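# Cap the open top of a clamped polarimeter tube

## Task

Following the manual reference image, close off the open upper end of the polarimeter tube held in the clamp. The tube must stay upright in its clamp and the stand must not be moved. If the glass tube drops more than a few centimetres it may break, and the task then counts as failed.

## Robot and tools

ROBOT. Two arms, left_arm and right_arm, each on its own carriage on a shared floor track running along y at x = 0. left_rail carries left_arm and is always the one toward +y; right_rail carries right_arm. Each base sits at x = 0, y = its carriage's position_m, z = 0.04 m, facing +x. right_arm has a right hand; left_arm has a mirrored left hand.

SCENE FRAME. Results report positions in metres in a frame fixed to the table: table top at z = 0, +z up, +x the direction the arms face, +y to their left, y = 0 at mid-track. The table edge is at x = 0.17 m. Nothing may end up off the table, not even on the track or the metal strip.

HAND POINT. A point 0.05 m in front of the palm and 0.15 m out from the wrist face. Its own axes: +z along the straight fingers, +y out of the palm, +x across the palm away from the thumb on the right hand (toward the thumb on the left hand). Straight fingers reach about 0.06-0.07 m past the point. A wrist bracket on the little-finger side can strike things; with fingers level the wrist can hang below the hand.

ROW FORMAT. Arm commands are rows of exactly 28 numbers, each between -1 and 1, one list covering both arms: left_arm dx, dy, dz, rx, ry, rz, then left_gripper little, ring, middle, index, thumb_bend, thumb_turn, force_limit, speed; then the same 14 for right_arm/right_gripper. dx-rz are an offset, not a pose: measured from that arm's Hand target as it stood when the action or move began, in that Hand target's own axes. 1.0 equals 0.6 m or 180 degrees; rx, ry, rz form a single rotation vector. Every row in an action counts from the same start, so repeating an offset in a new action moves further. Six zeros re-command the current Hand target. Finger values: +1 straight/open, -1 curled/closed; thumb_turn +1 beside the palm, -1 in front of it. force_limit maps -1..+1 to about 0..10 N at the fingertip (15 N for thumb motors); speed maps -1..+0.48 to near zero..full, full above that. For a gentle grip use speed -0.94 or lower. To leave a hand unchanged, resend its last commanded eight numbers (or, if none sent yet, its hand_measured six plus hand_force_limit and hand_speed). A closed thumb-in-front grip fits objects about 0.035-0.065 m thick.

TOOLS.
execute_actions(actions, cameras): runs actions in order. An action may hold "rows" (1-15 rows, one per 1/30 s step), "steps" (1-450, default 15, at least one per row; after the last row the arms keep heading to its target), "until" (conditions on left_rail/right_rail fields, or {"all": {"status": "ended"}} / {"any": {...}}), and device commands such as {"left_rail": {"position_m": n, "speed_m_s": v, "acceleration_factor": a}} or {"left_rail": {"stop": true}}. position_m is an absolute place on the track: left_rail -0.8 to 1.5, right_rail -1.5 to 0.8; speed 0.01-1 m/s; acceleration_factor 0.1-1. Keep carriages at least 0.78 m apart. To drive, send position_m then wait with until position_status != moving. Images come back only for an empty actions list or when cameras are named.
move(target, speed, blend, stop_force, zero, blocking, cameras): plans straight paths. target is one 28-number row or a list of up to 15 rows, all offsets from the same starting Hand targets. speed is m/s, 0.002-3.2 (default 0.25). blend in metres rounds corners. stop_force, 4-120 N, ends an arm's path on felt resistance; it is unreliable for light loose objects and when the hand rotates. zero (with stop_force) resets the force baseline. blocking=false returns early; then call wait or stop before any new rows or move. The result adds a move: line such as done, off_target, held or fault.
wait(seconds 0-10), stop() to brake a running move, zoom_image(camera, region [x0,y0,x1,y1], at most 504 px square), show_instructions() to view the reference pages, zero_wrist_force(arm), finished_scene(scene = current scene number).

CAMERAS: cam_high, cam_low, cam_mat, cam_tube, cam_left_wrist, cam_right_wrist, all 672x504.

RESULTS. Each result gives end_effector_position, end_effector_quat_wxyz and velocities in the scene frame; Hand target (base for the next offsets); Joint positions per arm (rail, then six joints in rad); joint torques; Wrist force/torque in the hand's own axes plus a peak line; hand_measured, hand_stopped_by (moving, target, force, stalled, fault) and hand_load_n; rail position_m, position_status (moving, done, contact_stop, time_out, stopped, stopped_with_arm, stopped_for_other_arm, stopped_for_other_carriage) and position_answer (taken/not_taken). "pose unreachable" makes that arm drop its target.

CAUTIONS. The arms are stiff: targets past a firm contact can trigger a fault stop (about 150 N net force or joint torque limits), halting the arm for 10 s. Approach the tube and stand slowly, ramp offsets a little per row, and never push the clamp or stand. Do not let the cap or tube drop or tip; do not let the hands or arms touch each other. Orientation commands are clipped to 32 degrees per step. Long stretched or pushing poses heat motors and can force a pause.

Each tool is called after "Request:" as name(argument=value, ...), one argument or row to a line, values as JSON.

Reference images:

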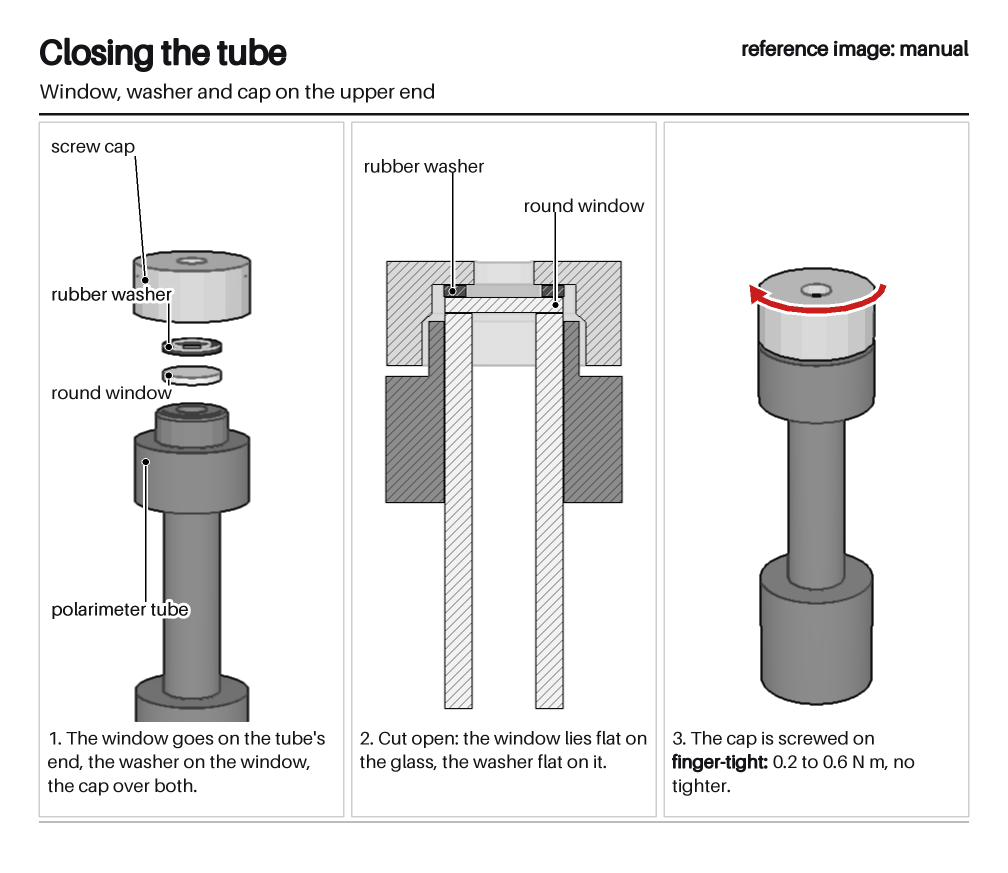

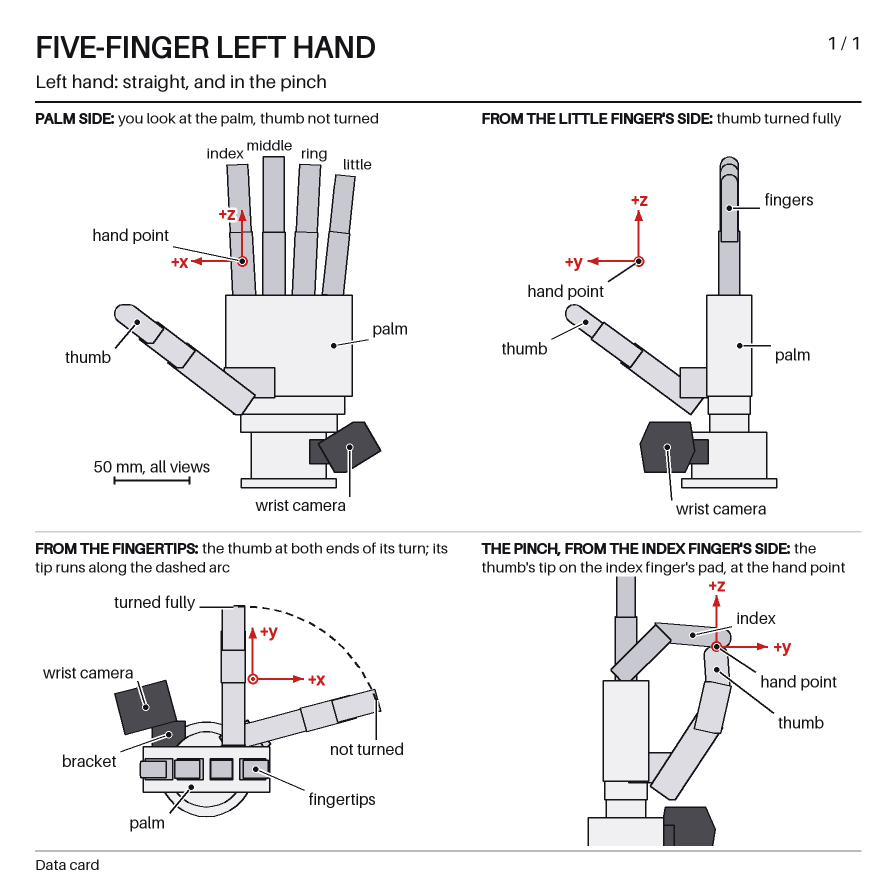

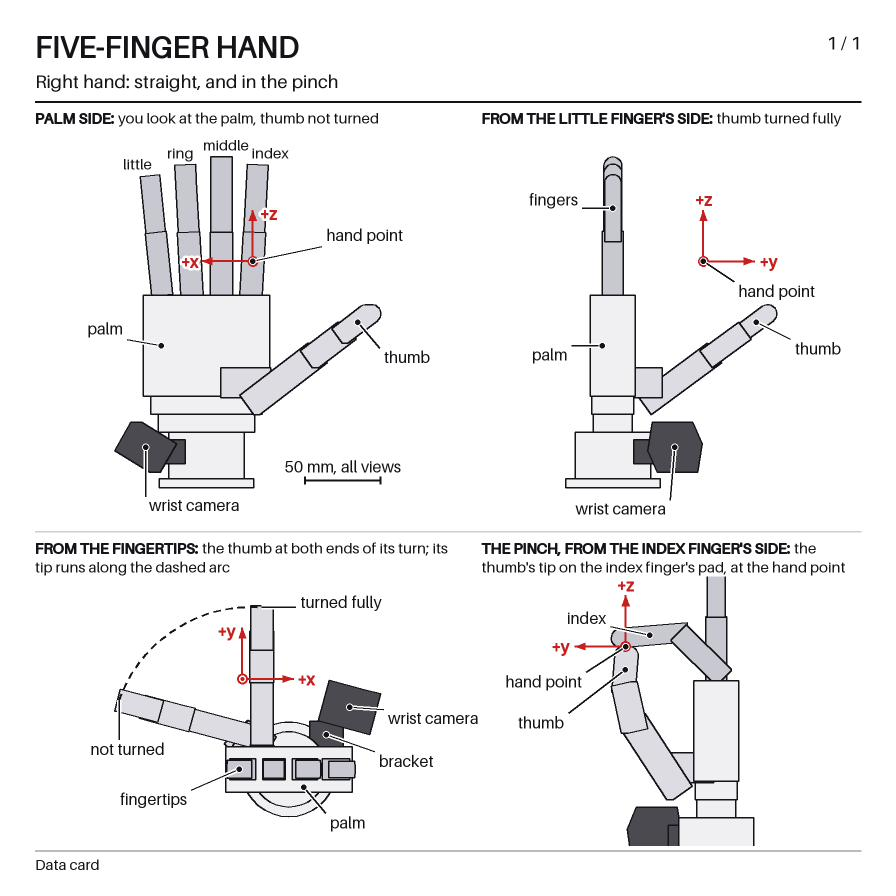

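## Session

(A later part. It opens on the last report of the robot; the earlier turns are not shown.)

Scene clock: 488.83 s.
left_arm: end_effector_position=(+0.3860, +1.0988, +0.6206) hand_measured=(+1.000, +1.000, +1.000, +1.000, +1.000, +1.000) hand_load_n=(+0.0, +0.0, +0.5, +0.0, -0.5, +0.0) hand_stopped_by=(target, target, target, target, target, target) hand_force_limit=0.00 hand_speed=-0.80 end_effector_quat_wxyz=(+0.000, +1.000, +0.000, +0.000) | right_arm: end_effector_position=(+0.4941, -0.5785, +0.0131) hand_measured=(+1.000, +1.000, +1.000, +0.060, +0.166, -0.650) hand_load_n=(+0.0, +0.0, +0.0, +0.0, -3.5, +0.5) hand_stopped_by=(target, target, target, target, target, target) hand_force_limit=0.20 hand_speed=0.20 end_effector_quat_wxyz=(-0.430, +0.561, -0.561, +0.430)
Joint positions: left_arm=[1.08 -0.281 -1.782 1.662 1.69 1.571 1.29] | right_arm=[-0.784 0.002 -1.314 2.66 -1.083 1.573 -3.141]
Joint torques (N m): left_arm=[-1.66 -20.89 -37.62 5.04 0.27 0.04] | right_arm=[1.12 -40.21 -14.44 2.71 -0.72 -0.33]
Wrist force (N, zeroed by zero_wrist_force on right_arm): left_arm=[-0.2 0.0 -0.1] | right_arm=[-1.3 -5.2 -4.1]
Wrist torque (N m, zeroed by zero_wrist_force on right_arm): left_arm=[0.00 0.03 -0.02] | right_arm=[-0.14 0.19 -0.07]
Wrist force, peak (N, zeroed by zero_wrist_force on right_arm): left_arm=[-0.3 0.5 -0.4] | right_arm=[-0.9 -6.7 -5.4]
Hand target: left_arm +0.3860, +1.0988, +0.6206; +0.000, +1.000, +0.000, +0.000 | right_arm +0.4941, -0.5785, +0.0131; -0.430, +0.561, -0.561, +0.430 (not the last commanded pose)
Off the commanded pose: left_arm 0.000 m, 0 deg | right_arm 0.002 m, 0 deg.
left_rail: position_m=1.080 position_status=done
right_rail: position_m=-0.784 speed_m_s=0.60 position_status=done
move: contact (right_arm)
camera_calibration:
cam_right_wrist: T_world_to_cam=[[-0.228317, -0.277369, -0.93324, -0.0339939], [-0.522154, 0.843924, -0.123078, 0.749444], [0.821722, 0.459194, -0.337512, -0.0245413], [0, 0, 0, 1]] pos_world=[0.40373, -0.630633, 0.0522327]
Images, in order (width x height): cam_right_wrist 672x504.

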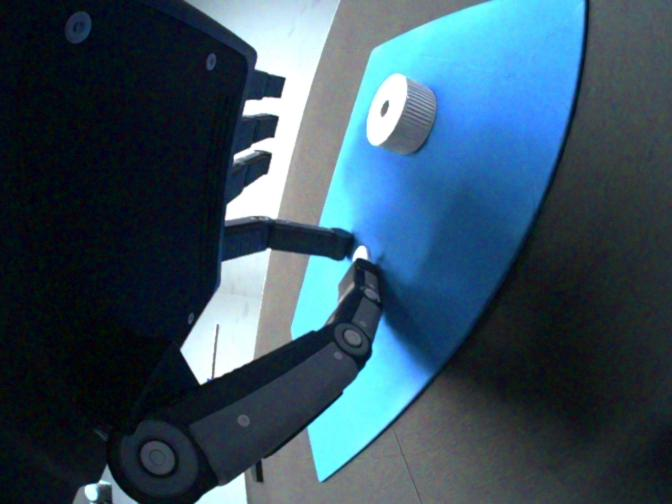

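Request:
execute_actions(
  actions=[
    {"rows": [[0,0,0,0,0,0,1,1,1,1,1,1,0,-0.8,0,0.0006,0.00015,0,0,0,1,1,1,-0.16,0.166,-0.65,0.2,-0.94]], "steps": 75},
  ],
  cameras=["cam_right_wrist"],
)

Request:
zoom_image(
  camera="cam_right_wrist",
  region=[290, 180, 450, 330],
)

Scene clock: 498.87 s.
left_arm: end_effector_position=(+0.3860, +1.0988, +0.6206) hand_measured=(+1.000, +1.000, +1.000, +1.000, +1.000, +1.000) hand_load_n=(+0.0, +0.0, +0.0, +0.0, +0.0, +0.0) hand_stopped_by=(target, target, target, target, target, target) hand_force_limit=0.00 hand_speed=-0.80 end_effector_quat_wxyz=(+0.000, +1.000, +0.000, +0.000) | right_arm: end_effector_position=(+0.4941, -0.5785, +0.0127) hand_measured=(+1.000, +1.000, +1.000, -0.016, +0.166, -0.650) hand_load_n=(+0.0, +0.0, +0.0, +6.0, -3.5, +0.5) hand_stopped_by=(target, target, target, force, target, target) hand_force_limit=0.20 hand_speed=-0.94 end_effector_quat_wxyz=(-0.430, +0.561, -0.561, +0.430)
Joint positions: left_arm=[1.08 -0.281 -1.782 1.662 1.69 1.571 1.29] | right_arm=[-0.784 0.002 -1.313 2.66 -1.085 1.573 -3.141]
Joint torques (N m): left_arm=[-1.35 -21.78 -37.2 4.99 0.58 0.44] | right_arm=[-2.34 -4.69 -0.41 3.02 -0.54 -2.35]
Wrist force (N, zeroed by zero_wrist_force on right_arm): left_arm=[-0.2 0.1 -0.2] | right_arm=[-0.8 -13.5 -4.4]
Wrist torque (N m, zeroed by zero_wrist_force on right_arm): left_arm=[0.02 0.02 -0.02] | right_arm=[-0.15 0.09 -0.04]
Wrist force, peak (N, zeroed by zero_wrist_force on right_arm): left_arm=[-0.5 -0.3 -0.2] | right_arm=[-0.7 -13.7 -5.1]
Hand target: left_arm +0.3860, +1.0988, +0.6206; +0.000, +1.000, +0.000, +0.000 | right_arm +0.4941, -0.5785, +0.0127; -0.430, +0.561, -0.561, +0.430
Off the commanded pose: left_arm 0.000 m, 0 deg | right_arm 0.000 m, 0 deg.
left_rail: position_m=1.080 position_status=done
right_rail: position_m=-0.784 speed_m_s=0.60 position_status=done
camera_calibration:
cam_right_wrist: T_world_to_cam=[[-0.228268, -0.277448, -0.933229, -0.0343445], [-0.522174, 0.843899, -0.123166, 0.749404], [0.821723, 0.459193, -0.337511, -0.0246437], [0, 0, 0, 1]] pos_world=[0.40373, -0.630633, 0.0519323]
Images, in order (width x height): cam_right_wrist 672x504.

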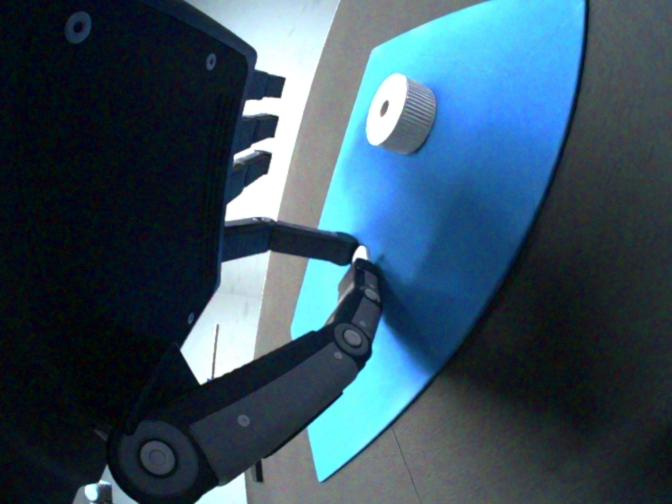

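Scaled by 3.150 from the camera's 672x504 image, which has a finer 960x720 frame.

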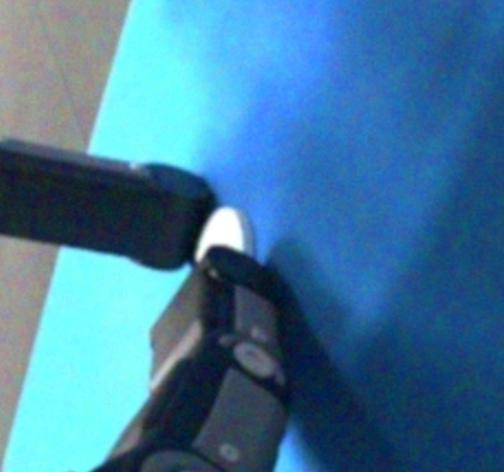

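Request:
move(
  target=[0,0,0,0,0,0,1,1,1,1,1,1,0,-0.8,0,-0.0241,-0.0065,0,0,0,1,1,1,-0.16,0.166,-0.65,0.2,-0.94],
  speed=0.02,
  cameras=["cam_right_wrist"],
)

Request:
zoom_image(
  camera="cam_right_wrist",
  region=[290, 180, 450, 330],
)

Scene clock: 510.30 s.
left_arm: end_effector_position=(+0.3860, +1.0988, +0.6206) hand_measured=(+1.000, +1.000, +1.000, +1.000, +1.000, +1.000) hand_load_n=(+0.0, +0.0, +0.0, +0.0, +0.0, +0.0) hand_stopped_by=(target, target, target, target, target, target) hand_force_limit=0.00 hand_speed=-0.80 end_effector_quat_wxyz=(+0.000, +1.000, +0.000, +0.000) | right_arm: end_effector_position=(+0.4941, -0.5785, +0.0276) hand_measured=(+1.000, +1.000, +1.000, -0.018, +0.166, -0.650) hand_load_n=(+0.0, -0.5, +0.0, +0.0, +0.0, +0.0) hand_stopped_by=(target, target, target, force, target, target) hand_force_limit=0.20 hand_speed=-0.94 end_effector_quat_wxyz=(-0.430, +0.561, -0.561, +0.430)
Joint positions: left_arm=[1.08 -0.281 -1.782 1.662 1.69 1.571 1.29] | right_arm=[-0.784 0.002 -1.364 2.656 -1.03 1.573 -3.141]
Joint torques (N m): left_arm=[-0.98 -22.02 -38.35 4.9 0.05 -0.2] | right_arm=[6.75 -38.82 -24.08 2.37 -0.03 -1.39]
Wrist force (N, zeroed by zero_wrist_force on right_arm): left_arm=[0.1 0.3 0.1] | right_arm=[-0.5 0.0 -0.5]
Wrist torque (N m, zeroed by zero_wrist_force on right_arm): left_arm=[0.03 -0.01 -0.01] | right_arm=[-0.01 0.08 -0.02]
Wrist force, peak (N, zeroed by zero_wrist_force on right_arm): left_arm=[-0.3 0.5 -0.3] | right_arm=[-0.8 -13.5 -5.2]
Hand target: left_arm +0.3860, +1.0988, +0.6206; +0.000, +1.000, +0.000, +0.000 | right_arm +0.4941, -0.5785, +0.0277; -0.430, +0.561, -0.561, +0.430
Off the commanded pose: left_arm 0.000 m, 0 deg | right_arm 0.000 m, 0 deg.
left_rail: position_m=1.080 position_status=done
right_rail: position_m=-0.784 speed_m_s=0.60 position_status=done
move: done
camera_calibration:
cam_right_wrist: T_world_to_cam=[[-0.228268, -0.277448, -0.933229, -0.0204394], [-0.522174, 0.843899, -0.123166, 0.751239], [0.821723, 0.459193, -0.337511, -0.0196147], [0, 0, 0, 1]] pos_world=[0.40373, -0.630633, 0.0668323]
Images, in order (width x height): cam_right_wrist 672x504.

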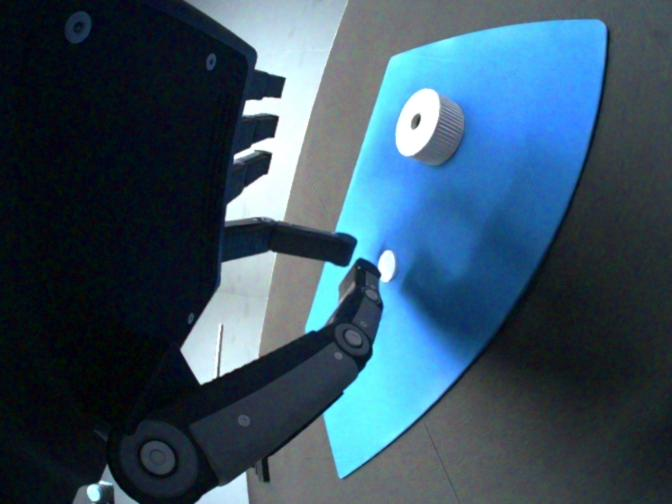

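Scaled by 3.150 from the camera's 672x504 image, which has a finer 960x720 frame.

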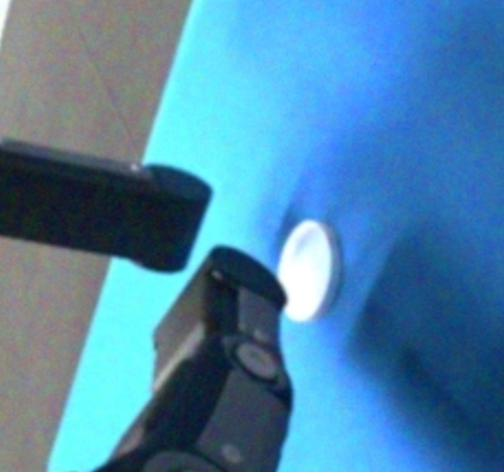

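Request:
move(
  target=[0,0,0,0,0,0,1,1,1,1,1,1,0,-0.8,0,0.0193,0.0052,0,0,0,1,1,1,0.02,0.166,-0.65,0.4,-0.6],
  speed=0.04,
)

Request:
move(
  target=[0,0,0,0,0,0,1,1,1,1,1,1,0,-0.8,0,0.0060,0.0016,0,0,0,1,1,1,0.02,0.166,-0.65,0.4,-0.6],
  speed=0.004,
  stop_force=4,
)

Request:
execute_actions(
  actions=[
    {"rows": [[0,0,0,0,0,0,1,1,1,1,1,1,0,-0.8,0,0,0,0,0,0,1,1,1,-0.16,0.166,-0.65,0.4,-0.94]], "steps": 75},
  ],
  cameras=["cam_right_wrist"],
)

Request:
zoom_image(
  camera="cam_right_wrist",
  region=[290, 180, 450, 330],
)

Scene clock: 539.87 s.
left_arm: end_effector_position=(+0.3860, +1.0988, +0.6206) hand_measured=(+1.000, +1.000, +1.000, +1.000, +1.000, +1.000) hand_load_n=(+0.0, +0.0, +0.0, +0.0, +0.0, +0.0) hand_stopped_by=(target, target, target, target, target, target) hand_force_limit=0.00 hand_speed=-0.80 end_effector_quat_wxyz=(+0.000, +1.000, +0.000, +0.000) | right_arm: end_effector_position=(+0.4941, -0.5785, +0.0158) hand_measured=(+1.000, +1.000, +1.000, +0.020, +0.166, -0.650) hand_load_n=(+0.0, +0.0, +0.0, +0.0, +0.0, +0.0) hand_stopped_by=(target, target, target, target, target, target) hand_force_limit=0.40 hand_speed=-0.60 end_effector_quat_wxyz=(-0.430, +0.561, -0.561, +0.430)
Joint positions: left_arm=[1.08 -0.281 -1.782 1.662 1.69 1.571 1.29] | right_arm=[-0.784 0.002 -1.324 2.659 -1.073 1.573 -3.141]
Joint torques (N m): left_arm=[0.55 -23.6 -39.23 5.22 0.3 0.02] | right_arm=[3.38 -10.09 -1.74 -3.03 0.37 -1.78]
Wrist force (N, zeroed by zero_wrist_force on right_arm): left_arm=[-0.1 0.0 0.1] | right_arm=[-0.5 -0.2 0.3]
Wrist torque (N m, zeroed by zero_wrist_force on right_arm): left_arm=[-0.01 0.01 0.00] | right_arm=[-0.10 0.06 -0.01]
Wrist force, peak (N, zeroed by zero_wrist_force on right_arm): left_arm=[-0.6 0.1 -0.3] | right_arm=[-1.1 0.0 -0.1]
Hand target: left_arm +0.3860, +1.0988, +0.6206; +0.000, +1.000, +0.000, +0.000 | right_arm +0.4941, -0.5785, +0.0157; -0.430, +0.561, -0.561, +0.430
Off the commanded pose: left_arm 0.000 m, 0 deg | right_arm 0.000 m, 0 deg.
left_rail: position_m=1.080 position_status=done
right_rail: position_m=-0.784 speed_m_s=0.60 position_status=done
move: done

Scene clock: 541.60 s.
left_arm: end_effector_position=(+0.3860, +1.0988, +0.6206) hand_measured=(+1.000, +1.000, +1.000, +1.000, +1.000, +1.000) hand_load_n=(+0.0, +0.0, +0.0, +0.0, +0.0, +0.0) hand_stopped_by=(target, target, target, target, target, target) hand_force_limit=0.00 hand_speed=-0.80 end_effector_quat_wxyz=(+0.000, +1.000, +0.000, +0.000) | right_arm: end_effector_position=(+0.4940, -0.5785, +0.0132) hand_measured=(+1.000, +1.000, +1.000, +0.020, +0.166, -0.650) hand_load_n=(+0.0, +0.0, +0.0, +0.0, -2.5, +0.0) hand_stopped_by=(target, target, target, target, target, target) hand_force_limit=0.40 hand_speed=-0.60 end_effector_quat_wxyz=(-0.430, +0.561, -0.561, +0.430)
Joint positions: left_arm=[1.08 -0.281 -1.782 1.662 1.69 1.571 1.29] | right_arm=[-0.784 0.002 -1.315 2.66 -1.083 1.573 -3.141]
Joint torques (N m): left_arm=[-1.88 -23.38 -36.96 4.85 0.12 0.33] | right_arm=[5.15 -39.94 -12.06 2.86 0.52 -2.14]
Wrist force (N, zeroed by zero_wrist_force on right_arm): left_arm=[-0.1 0.3 0.1] | right_arm=[-1.0 -3.7 -2.9]
Wrist torque (N m, zeroed by zero_wrist_force on right_arm): left_arm=[0.05 0.02 -0.03] | right_arm=[-0.14 0.12 -0.03]
Wrist force, peak (N, zeroed by zero_wrist_force on right_arm): left_arm=[-0.5 0.5 0.1] | right_arm=[-0.8 -5.2 -3.6]
Hand target: left_arm +0.3860, +1.0988, +0.6206; +0.000, +1.000, +0.000, +0.000 | right_arm +0.4941, -0.5785, +0.0133; -0.430, +0.561, -0.561, +0.430 (not the last commanded pose)
Off the commanded pose: left_arm 0.000 m, 0 deg | right_arm 0.001 m, 0 deg.
left_rail: position_m=1.080 position_status=done
right_rail: position_m=-0.784 speed_m_s=0.60 position_status=done
move: contact (right_arm)

Scene clock: 544.30 s.
left_arm: end_effector_position=(+0.3860, +1.0988, +0.6206) hand_measured=(+1.000, +1.000, +1.000, +1.000, +1.000, +1.000) hand_load_n=(+0.0, +0.0, +0.5, +0.0, +0.0, +0.0) hand_stopped_by=(target, target, target, target, target, target) hand_force_limit=0.00 hand_speed=-0.80 end_effector_quat_wxyz=(+0.000, +1.000, +0.000, +0.000) | right_arm: end_effector_position=(+0.4941, -0.5785, +0.0133) hand_measured=(+1.000, +1.000, +1.000, -0.074, +0.166, -0.650) hand_load_n=(+0.0, +0.0, +0.0, +7.0, -2.5, +0.0) hand_stopped_by=(target, target, target, force, target, target) hand_force_limit=0.40 hand_speed=-0.94 end_effector_quat_wxyz=(-0.430, +0.561, -0.561, +0.430)
Joint positions: left_arm=[1.08 -0.281 -1.782 1.662 1.69 1.571 1.29] | right_arm=[-0.784 0.002 -1.315 2.66 -1.083 1.573 -3.141]
Joint torques (N m): left_arm=[-0.06 -22.91 -37.12 5.38 -0.12 0.11] | right_arm=[6.22 -19.46 -14.25 2.36 0.63 -2.21]
Wrist force (N, zeroed by zero_wrist_force on right_arm): left_arm=[-0.1 0.5 0.1] | right_arm=[-1.2 -10.3 0.6]
Wrist torque (N m, zeroed by zero_wrist_force on right_arm): left_arm=[0.06 0.02 -0.03] | right_arm=[-0.04 0.13 -0.04]
Wrist force, peak (N, zeroed by zero_wrist_force on right_arm): left_arm=[0.0 0.3 -0.7] | right_arm=[-0.8 -11.1 0.8]
Hand target: left_arm +0.3860, +1.0988, +0.6206; +0.000, +1.000, +0.000, +0.000 | right_arm +0.4941, -0.5785, +0.0133; -0.430, +0.561, -0.561, +0.430
Off the commanded pose: left_arm 0.000 m, 0 deg | right_arm 0.000 m, 0 deg.
left_rail: position_m=1.080 position_status=done
right_rail: position_m=-0.784 speed_m_s=0.60 position_status=done
camera_calibration:
cam_right_wrist: T_world_to_cam=[[-0.228268, -0.277448, -0.933229, -0.0338778], [-0.522174, 0.843899, -0.123166, 0.749465], [0.821723, 0.459193, -0.337511, -0.0244749], [0, 0, 0, 1]] pos_world=[0.40373, -0.630633, 0.0524323]
Images, in order (width x height): cam_right_wrist 672x504.

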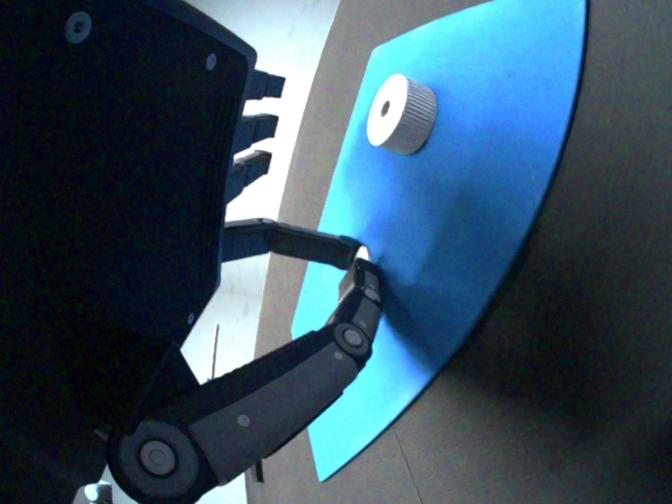

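Scaled by 3.150 from the camera's 672x504 image, which has a finer 960x720 frame.

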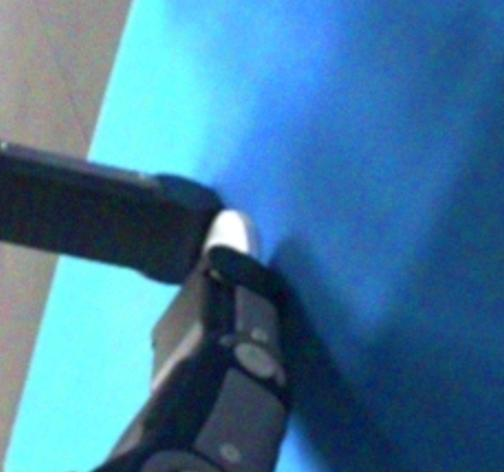

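Request:
move(
  target=[0,0,0,0,0,0,1,1,1,1,1,1,0,-0.8,0,-0.0241,-0.0065,0,0,0,1,1,1,-0.16,0.166,-0.65,0.4,-0.94],
  speed=0.01,
  cameras=["cam_right_wrist"],
)

Request:
zoom_image(
  camera="cam_right_wrist",
  region=[290, 180, 450, 330],
)

Scene clock: 550.60 s.
left_arm: end_effector_position=(+0.3860, +1.0988, +0.6206) hand_measured=(+1.000, +1.000, +1.000, +1.000, +1.000, +1.000) hand_load_n=(+0.0, +0.0, +0.0, +0.0, +0.0, +0.0) hand_stopped_by=(target, target, target, target, target, target) hand_force_limit=0.00 hand_speed=-0.80 end_effector_quat_wxyz=(+0.000, +1.000, +0.000, +0.000) | right_arm: end_effector_position=(+0.4940, -0.5785, +0.0281) hand_measured=(+1.000, +1.000, +1.000, -0.074, +0.166, -0.650) hand_load_n=(+0.0, +0.0, +0.0, +0.0, +0.0, +0.0) hand_stopped_by=(target, target, target, force, target, target) hand_force_limit=0.40 hand_speed=-0.94 end_effector_quat_wxyz=(-0.430, +0.561, -0.561, +0.430)
Joint positions: left_arm=[1.08 -0.281 -1.782 1.662 1.69 1.571 1.29] | right_arm=[-0.784 0.002 -1.365 2.656 -1.028 1.573 -3.141]
Joint torques (N m): left_arm=[-0.45 -22.26 -36.45 5.45 0.07 0.13] | right_arm=[6.57 -40.45 -22.91 2.03 0.68 -1.48]
Wrist force (N, zeroed by zero_wrist_force on right_arm): left_arm=[-0.4 0.2 -0.1] | right_arm=[-0.6 -0.1 -0.4]
Wrist torque (N m, zeroed by zero_wrist_force on right_arm): left_arm=[0.04 0.05 -0.04] | right_arm=[-0.06 0.10 -0.03]
Wrist force, peak (N, zeroed by zero_wrist_force on right_arm): left_arm=[0.0 0.6 -0.4] | right_arm=[-0.9 -11.3 0.1]
Hand target: left_arm +0.3860, +1.0988, +0.6206; +0.000, +1.000, +0.000, +0.000 | right_arm +0.4940, -0.5785, +0.0282; -0.430, +0.561, -0.561, +0.430
Off the commanded pose: left_arm 0.000 m, 0 deg | right_arm 0.000 m, 0 deg.
left_rail: position_m=1.080 position_status=done
right_rail: position_m=-0.784 speed_m_s=0.60 position_status=done
move: done
camera_calibration:
cam_right_wrist: T_world_to_cam=[[-0.228268, -0.277448, -0.933229, -0.0199727], [-0.522174, 0.843899, -0.123166, 0.751301], [0.821723, 0.459193, -0.337511, -0.019446], [0, 0, 0, 1]] pos_world=[0.40373, -0.630633, 0.0673323]
Images, in order (width x height): cam_right_wrist 672x504.

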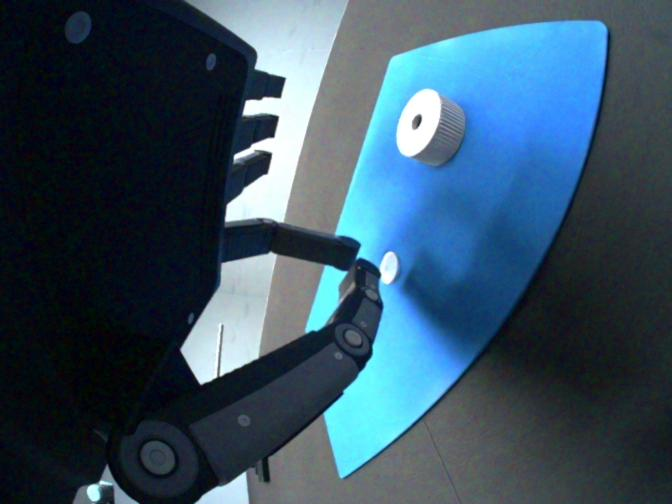

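Scaled by 3.150 from the camera's 672x504 image, which has a finer 960x720 frame.

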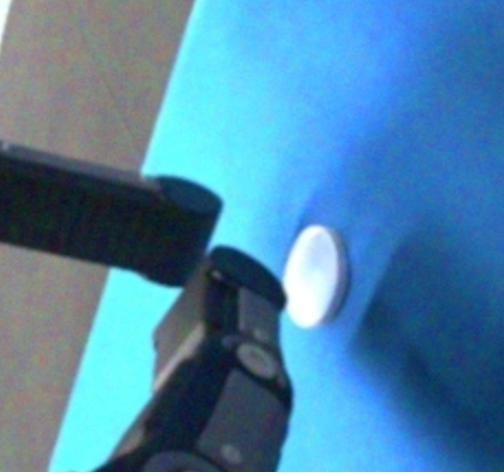

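Request:
move(
  target=[
    [0,0,0,0,0,0,1,1,1,1,1,1,0,-0.8,0,0.0004,-0.0015,0,0,0,1,1,1,-0.044,0.166,-0.65,0.6,-0.5],
    [0,0,0,0,0,0,1,1,1,1,1,1,0,-0.8,0,0.0177,0.0032,0,0,0,1,1,1,-0.044,0.166,-0.65,0.6,-0.5],
  ],
  speed=0.04,
)

Request:
move(
  target=[0,0,0,0,0,0,1,1,1,1,1,1,0,-0.8,0,0.0121,0.0032,0,0,0,1,1,1,-0.044,0.166,-0.65,0.6,-0.5],
  speed=0.004,
  stop_force=15,
  cameras=["cam_right_wrist"],
)

Request:
zoom_image(
  camera="cam_right_wrist",
  region=[290, 180, 450, 330],
)

Request:
move(
  target=[0,0,0,0,0,0,1,1,1,1,1,1,0,-0.8,0,-0.0241,-0.0065,0,0,0,1,1,1,-0.044,0.166,-0.65,0.6,-0.5],
  speed=0.01,
  cameras=["cam_right_wrist"],
)

Request:
zoom_image(
  camera="cam_right_wrist",
  region=[290, 180, 450, 330],
)

Scene clock: 684.63 s.
left_arm: end_effector_position=(+0.3860, +1.0988, +0.6206) hand_measured=(+1.000, +1.000, +1.000, +1.000, +1.000, +1.000) hand_load_n=(+0.0, +0.0, +0.0, +0.0, +0.0, +0.5) hand_stopped_by=(target, target, target, target, target, target) hand_force_limit=0.00 hand_speed=-0.80 end_effector_quat_wxyz=(+0.000, +1.000, +0.000, +0.000) | right_arm: end_effector_position=(+0.4931, -0.5785, +0.0176) hand_measured=(+1.000, +1.000, +1.000, -0.044, +0.166, -0.650) hand_load_n=(+0.0, +0.0, +0.0, +0.0, +0.0, +0.0) hand_stopped_by=(target, target, target, target, target, target) hand_force_limit=0.60 hand_speed=-0.50 end_effector_quat_wxyz=(-0.430, +0.561, -0.561, +0.430)
Joint positions: left_arm=[1.08 -0.281 -1.782 1.662 1.69 1.571 1.29] | right_arm=[-0.784 0.002 -1.33 2.66 -1.068 1.573 -3.141]
Joint torques (N m): left_arm=[0.1 -22.47 -37.81 4.96 0.33 -0.22] | right_arm=[6.36 -11.84 -2.47 -3.36 1.87 -1.14]
Wrist force (N, zeroed by zero_wrist_force on right_arm): left_arm=[0.0 0.2 -0.4] | right_arm=[-0.7 0.0 -0.2]
Wrist torque (N m, zeroed by zero_wrist_force on right_arm): left_arm=[0.05 -0.01 -0.01] | right_arm=[-0.04 0.11 -0.01]
Wrist force, peak (N, zeroed by zero_wrist_force on right_arm): left_arm=[-0.1 0.5 0.3] | right_arm=[-1.0 0.4 0.4]
Hand target: left_arm +0.3860, +1.0988, +0.6206; +0.000, +1.000, +0.000, +0.000 | right_arm +0.4931, -0.5785, +0.0175; -0.430, +0.561, -0.561, +0.430
Off the commanded pose: left_arm 0.000 m, 0 deg | right_arm 0.000 m, 0 deg.
left_rail: position_m=1.080 position_status=done
right_rail: position_m=-0.784 speed_m_s=0.60 position_status=done
move: done

Scene clock: 686.90 s.
left_arm: end_effector_position=(+0.3860, +1.0988, +0.6206) hand_measured=(+1.000, +1.000, +1.000, +1.000, +1.000, +1.000) hand_load_n=(+0.0, +0.0, +0.0, +0.0, +0.0, +0.0) hand_stopped_by=(target, target, target, target, target, target) hand_force_limit=0.00 hand_speed=-0.80 end_effector_quat_wxyz=(+0.000, +1.000, +0.000, +0.000) | right_arm: end_effector_position=(+0.4931, -0.5785, +0.0129) hand_measured=(+1.000, +1.000, +1.000, -0.044, +0.166, -0.650) hand_load_n=(+0.0, +0.0, +0.0, -0.5, -3.5, +0.0) hand_stopped_by=(target, target, target, target, target, target) hand_force_limit=0.60 hand_speed=-0.50 end_effector_quat_wxyz=(-0.430, +0.561, -0.561, +0.430)
Joint positions: left_arm=[1.08 -0.281 -1.782 1.662 1.69 1.571 1.29] | right_arm=[-0.784 0.002 -1.314 2.662 -1.085 1.573 -3.141]
Joint torques (N m): left_arm=[-0.79 -21.42 -37.98 5.38 0.26 0.31] | right_arm=[5.32 -36.15 -9.18 4.06 1.81 -1.11]
Wrist force (N, zeroed by zero_wrist_force on right_arm): left_arm=[0.1 0.2 -0.3] | right_arm=[-0.8 -13.8 -9.2]
Wrist torque (N m, zeroed by zero_wrist_force on right_arm): left_arm=[0.05 -0.03 0.00] | right_arm=[-0.01 0.15 -0.03]
Wrist force, peak (N, zeroed by zero_wrist_force on right_arm): left_arm=[-0.4 0.3 -0.4] | right_arm=[-0.8 -16.5 -11.6]
Hand target: left_arm +0.3860, +1.0988, +0.6206; +0.000, +1.000, +0.000, +0.000 | right_arm +0.4932, -0.5785, +0.0129; -0.430, +0.561, -0.561, +0.430 (not the last commanded pose)
Off the commanded pose: left_arm 0.000 m, 0 deg | right_arm 0.003 m, 0 deg.
left_rail: position_m=1.080 position_status=done
right_rail: position_m=-0.784 speed_m_s=0.60 position_status=done
move: contact (right_arm)
camera_calibration:
cam_right_wrist: T_world_to_cam=[[-0.228268, -0.277448, -0.933229, -0.0343633], [-0.522174, 0.843899, -0.123166, 0.748959], [0.821723, 0.459193, -0.337511, -0.0238366], [0, 0, 0, 1]] pos_world=[0.40283, -0.630633, 0.0521323]
Images, in order (width x height): cam_right_wrist 672x504.

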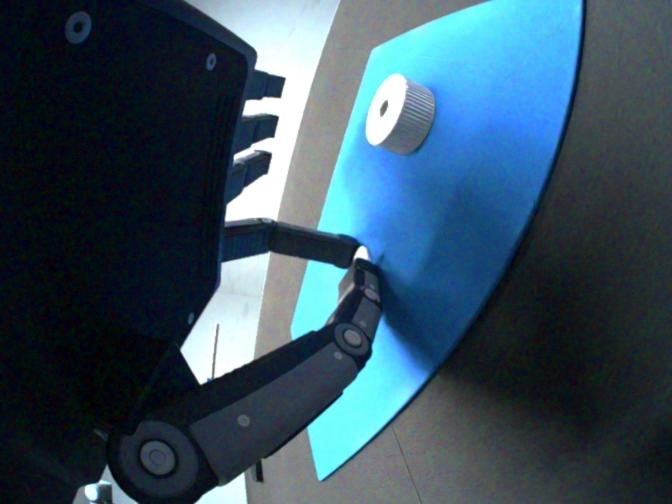

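Scaled by 3.150 from the camera's 672x504 image, which has a finer 960x720 frame.

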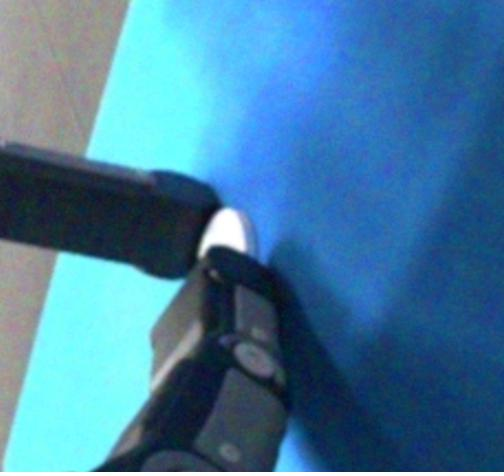

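Scene clock: 688.77 s.
left_arm: end_effector_position=(+0.3860, +1.0988, +0.6206) hand_measured=(+1.000, +1.000, +1.000, +1.000, +1.000, +1.000) hand_load_n=(+0.0, +0.0, +0.0, +0.0, +0.0, +0.0) hand_stopped_by=(target, target, target, target, target, target) hand_force_limit=0.00 hand_speed=-0.80 end_effector_quat_wxyz=(+0.000, +1.000, +0.000, +0.000) | right_arm: end_effector_position=(+0.4931, -0.5785, +0.0278) hand_measured=(+1.000, +1.000, +1.000, -0.044, +0.166, -0.650) hand_load_n=(+0.0, +0.0, +0.0, +0.0, +0.0, +0.0) hand_stopped_by=(target, target, target, target, target, target) hand_force_limit=0.60 hand_speed=-0.50 end_effector_quat_wxyz=(-0.430, +0.561, -0.561, +0.430)
Joint positions: left_arm=[1.08 -0.281 -1.782 1.662 1.69 1.571 1.29] | right_arm=[-0.784 0.002 -1.365 2.658 -1.03 1.573 -3.141]
Joint torques (N m): left_arm=[-0.46 -21.53 -35.73 5.08 0.72 0.29] | right_arm=[8.23 -40.5 -24.02 2.51 2.63 -0.42]
Wrist force (N, zeroed by zero_wrist_force on right_arm): left_arm=[0.0 0.2 0.2] | right_arm=[-1.0 0.6 0.0]
Wrist torque (N m, zeroed by zero_wrist_force on right_arm): left_arm=[0.02 0.00 -0.01] | right_arm=[0.03 0.15 -0.03]
Wrist force, peak (N, zeroed by zero_wrist_force on right_arm): left_arm=[-0.2 0.6 0.1] | right_arm=[-0.8 -13.8 -8.5]
Hand target: left_arm +0.3860, +1.0988, +0.6206; +0.000, +1.000, +0.000, +0.000 | right_arm +0.4931, -0.5785, +0.0279; -0.430, +0.561, -0.561, +0.430
Off the commanded pose: left_arm 0.000 m, 0 deg | right_arm 0.000 m, 0 deg.
left_rail: position_m=1.080 position_status=done
right_rail: position_m=-0.784 speed_m_s=0.60 position_status=done
move: done
camera_calibration:
cam_right_wrist: T_world_to_cam=[[-0.228191, -0.277405, -0.933261, -0.0204597], [-0.522164, 0.843904, -0.12317, 0.750794], [0.821751, 0.459208, -0.337422, -0.0188152], [0, 0, 0, 1]] pos_world=[0.40283, -0.630633, 0.0670323]
Images, in order (width x height): cam_right_wrist 672x504.

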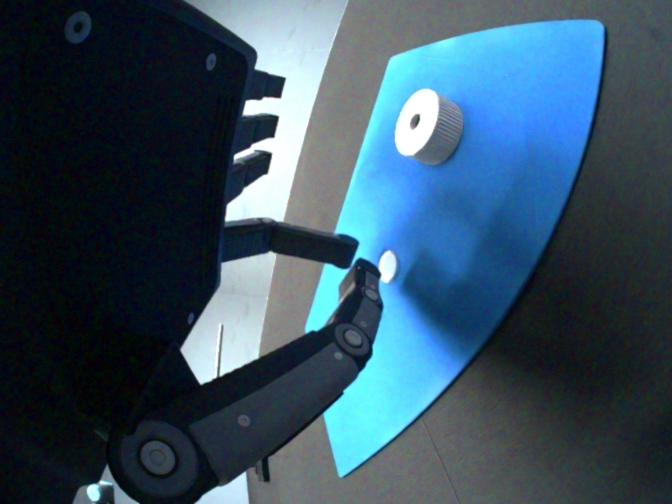

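Scaled by 3.150 from the camera's 672x504 image, which has a finer 960x720 frame.

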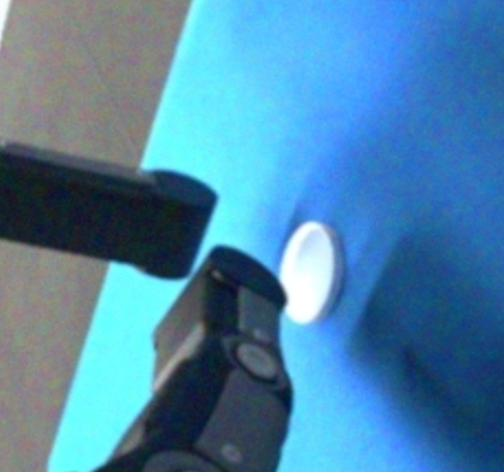

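Request:
move(
  target=[
    [0,0,0,0,0,0,1,1,1,1,1,1,0,-0.8,0,-0.0276,-0.0074,0,0,0,1,1,1,-0.044,0.166,-0.65,0.6,-0.5],
    [0,0,0,0,0,0,1,1,1,1,1,1,0,-0.8,0.026,-0.0355,0.0217,0,-0.2415,-0.0647,1,1,1,-0.126,0.166,-0.53,-0.2,0],
  ],
  speed=0.2,
  cameras=["cam_right_wrist","cam_mat"],
)

Request:
zoom_image(
  camera="cam_right_wrist",
  region=[290, 180, 450, 330],
)

Request:
zoom_image(
  camera="cam_mat",
  region=[110, 150, 470, 420],
)

Scene clock: 798.93 s.
left_arm: end_effector_position=(+0.3860, +1.0988, +0.6206) hand_measured=(+1.000, +1.000, +1.000, +1.000, +1.000, +1.000) hand_load_n=(+0.0, +0.0, +0.0, +0.0, +0.0, +0.0) hand_stopped_by=(target, target, target, target, target, target) hand_force_limit=0.00 hand_speed=-0.80 end_effector_quat_wxyz=(+0.000, +1.000, +0.000, +0.000) | right_arm: end_effector_position=(+0.5112, -0.5941, +0.0451) hand_measured=(+1.000, +1.000, +1.000, -0.126, +0.166, -0.530) hand_load_n=(+0.0, +0.0, +0.0, +0.0, +0.0, +0.0) hand_stopped_by=(target, target, target, target, target, target) hand_force_limit=-0.20 hand_speed=0.00 end_effector_quat_wxyz=(-0.562, +0.733, -0.304, +0.233)
Joint positions: left_arm=[1.08 -0.281 -1.782 1.662 1.69 1.571 1.29] | right_arm=[-0.784 -0.512 -1.22 2.45 -0.448 0.376 -3.887]
Joint torques (N m): left_arm=[0.07 -25.22 -37.67 5.41 0.74 0.3] | right_arm=[9.01 -20.57 -22.84 5.68 -4.28 -2.67]
Wrist force (N, zeroed by zero_wrist_force on right_arm): left_arm=[0.0 -0.1 0.2] | right_arm=[-0.5 1.0 0.2]
Wrist torque (N m, zeroed by zero_wrist_force on right_arm): left_arm=[-0.02 0.01 0.00] | right_arm=[0.12 0.07 0.01]
Wrist force, peak (N, zeroed by zero_wrist_force on right_arm): left_arm=[0.4 -0.4 -0.4] | right_arm=[-0.3 1.4 -0.4]
Hand target: left_arm +0.3860, +1.0988, +0.6206; +0.000, +1.000, +0.000, +0.000 | right_arm +0.5112, -0.5941, +0.0451; -0.562, +0.733, -0.304, +0.233
Off the commanded pose: left_arm 0.000 m, 0 deg | right_arm 0.000 m, 0 deg.
left_rail: position_m=1.080 position_status=done
right_rail: position_m=-0.784 speed_m_s=0.60 position_status=done
move: done
camera_calibration:
cam_right_wrist: T_world_to_cam=[[0.0346711, -0.357243, -0.933368, -0.18629], [-0.96598, 0.227513, -0.122962, 0.636178], [0.256281, 0.905878, -0.337201, 0.533761], [0, 0, 0, 1]] pos_world=[0.484202, -0.694812, 0.0843332]
Images, in order (width x height): cam_mat 672x504, cam_right_wrist 672x504.

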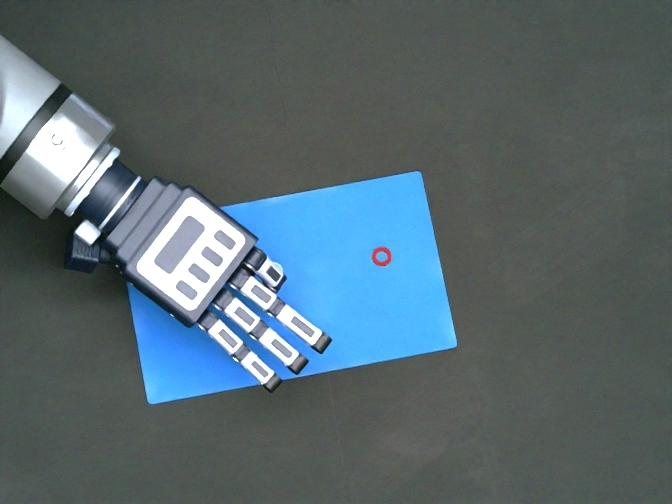

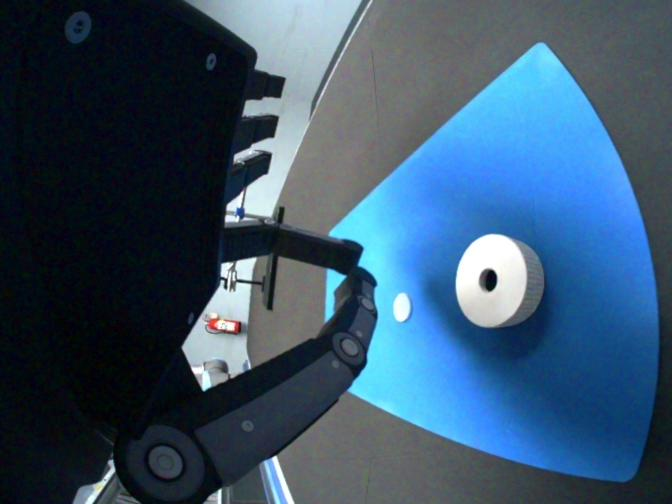

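Scaled by 3.150 from the camera's 672x504 image, which has a finer 960x720 frame.

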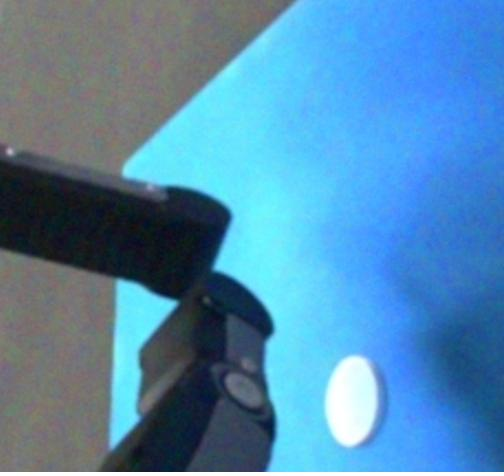

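Scaled by 1.400 from the camera's 672x504 image, which has a finer 960x720 frame.

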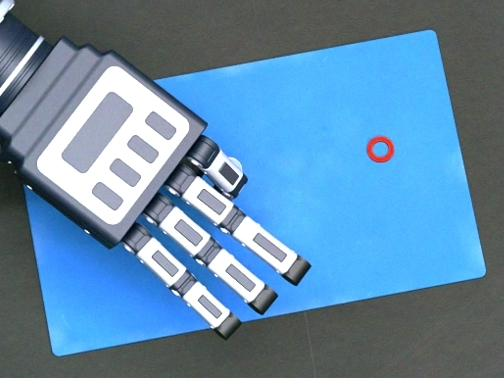

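Request:
move(
  target=[0,0,0,0,0,0,1,1,1,1,1,1,0,-0.8,0,0.043,0.014,0,0,0,1,1,1,-0.126,0.166,-0.53,-0.2,0],
  speed=0.08,
)

Request:
move(
  target=[0,0,0,0,0,0,1,1,1,1,1,1,0,-0.8,0,0.0113,0.003,0,0,0,1,1,1,-0.126,0.166,-0.53,-0.2,0],
  speed=0.006,
  stop_force=4,
  cameras=["cam_right_wrist"],
)

Request:
zoom_image(
  camera="cam_right_wrist",
  region=[290, 180, 450, 330],
)

Scene clock: 813.13 s.
left_arm: end_effector_position=(+0.3860, +1.0988, +0.6206) hand_measured=(+1.000, +1.000, +1.000, +1.000, +1.000, +1.000) hand_load_n=(+0.0, +0.0, +0.0, +0.0, +0.0, +0.0) hand_stopped_by=(target, target, target, target, target, target) hand_force_limit=0.00 hand_speed=-0.80 end_effector_quat_wxyz=(+0.000, +1.000, +0.000, +0.000) | right_arm: end_effector_position=(+0.5122, -0.5931, +0.0181) hand_measured=(+1.000, +1.000, +1.000, -0.126, +0.166, -0.530) hand_load_n=(+0.0, +0.0, +0.0, +0.0, +0.0, +0.0) hand_stopped_by=(target, target, target, target, target, target) hand_force_limit=-0.20 hand_speed=0.00 end_effector_quat_wxyz=(-0.562, +0.733, -0.304, +0.233)
Joint positions: left_arm=[1.08 -0.281 -1.782 1.662 1.69 1.571 1.29] | right_arm=[-0.784 -0.507 -1.156 2.452 -0.522 0.38 -3.879]
Joint torques (N m): left_arm=[0.87 -22.39 -37.03 5.35 0.3 0.06] | right_arm=[18.06 -22.02 0.76 -0.3 1.8 2.52]
Wrist force (N, zeroed by zero_wrist_force on right_arm): left_arm=[-0.1 0.0 -0.2] | right_arm=[-0.7 0.8 -0.1]
Wrist torque (N m, zeroed by zero_wrist_force on right_arm): left_arm=[0.02 0.00 -0.01] | right_arm=[0.09 0.09 -0.26]
Wrist force, peak (N, zeroed by zero_wrist_force on right_arm): left_arm=[0.1 0.6 -0.5] | right_arm=[-1.1 1.2 -0.2]
Hand target: left_arm +0.3860, +1.0988, +0.6206; +0.000, +1.000, +0.000, +0.000 | right_arm +0.5122, -0.5931, +0.0180; -0.562, +0.733, -0.304, +0.233
Off the commanded pose: left_arm 0.000 m, 0 deg | right_arm 0.000 m, 0 deg.
left_rail: position_m=1.080 position_status=done
right_rail: position_m=-0.784 speed_m_s=0.60 position_status=done
move: done

Scene clock: 814.97 s.
left_arm: end_effector_position=(+0.3860, +1.0988, +0.6206) hand_measured=(+1.000, +1.000, +1.000, +1.000, +1.000, +1.000) hand_load_n=(+0.0, +0.0, +0.0, +0.0, +0.0, +0.0) hand_stopped_by=(target, target, target, target, target, target) hand_force_limit=0.00 hand_speed=-0.80 end_effector_quat_wxyz=(+0.000, +1.000, +0.000, +0.000) | right_arm: end_effector_position=(+0.5122, -0.5931, +0.0138) hand_measured=(+1.000, +1.000, +1.000, -0.126, +0.166, -0.530) hand_load_n=(+0.0, +0.0, +0.0, +0.0, -1.5, +0.0) hand_stopped_by=(target, target, target, target, target, target) hand_force_limit=-0.20 hand_speed=0.00 end_effector_quat_wxyz=(-0.562, +0.733, -0.304, +0.233)
Joint positions: left_arm=[1.08 -0.281 -1.782 1.662 1.69 1.571 1.29] | right_arm=[-0.784 -0.507 -1.145 2.452 -0.533 0.38 -3.879]
Joint torques (N m): left_arm=[0.53 -24.45 -36.74 5.42 0.59 0.2] | right_arm=[9.83 -51.33 -0.51 5.07 1.26 -0.3]
Wrist force (N, zeroed by zero_wrist_force on right_arm): left_arm=[-0.3 0.0 -0.4] | right_arm=[-0.5 -4.0 -2.0]
Wrist torque (N m, zeroed by zero_wrist_force on right_arm): left_arm=[0.03 0.02 -0.02] | right_arm=[0.07 0.05 -0.24]
Wrist force, peak (N, zeroed by zero_wrist_force on right_arm): left_arm=[0.0 0.1 -0.6] | right_arm=[-0.4 -7.9 -3.6]
Hand target: left_arm +0.3860, +1.0988, +0.6206; +0.000, +1.000, +0.000, +0.000 | right_arm +0.5122, -0.5931, +0.0138; -0.562, +0.733, -0.304, +0.233 (not the last commanded pose)
Off the commanded pose: left_arm 0.000 m, 0 deg | right_arm 0.003 m, 0 deg.
left_rail: position_m=1.080 position_status=done
right_rail: position_m=-0.784 speed_m_s=0.60 position_status=done
move: contact (right_arm)
camera_calibration:
cam_right_wrist: T_world_to_cam=[[0.034583, -0.357218, -0.933381, -0.215215], [-0.966009, 0.227457, -0.122843, 0.633024], [0.256186, 0.905902, -0.33721, 0.522074], [0, 0, 0, 1]] pos_world=[0.485201, -0.693812, 0.0529337]
Images, in order (width x height): cam_right_wrist 672x504.

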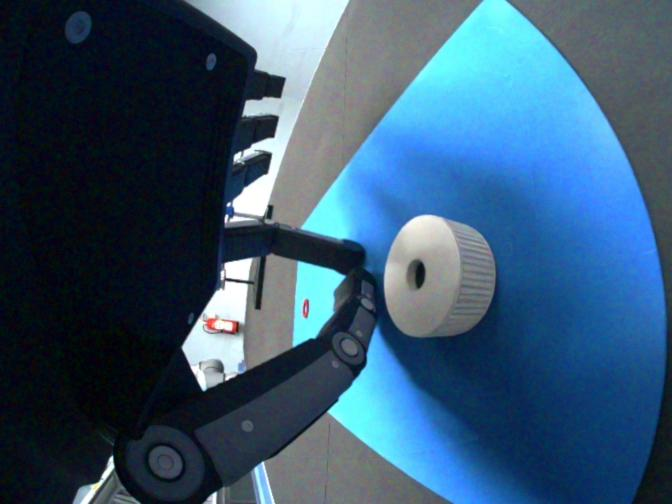

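Scaled by 3.150 from the camera's 672x504 image, which has a finer 960x720 frame.

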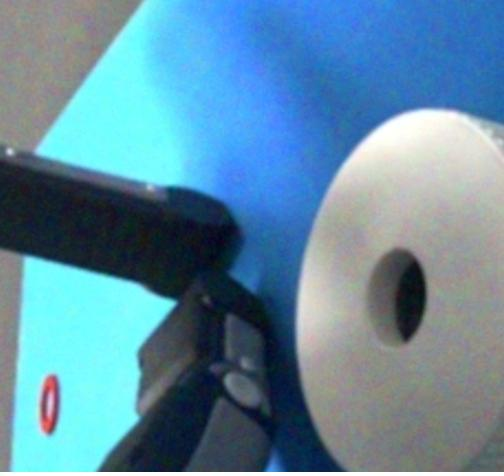

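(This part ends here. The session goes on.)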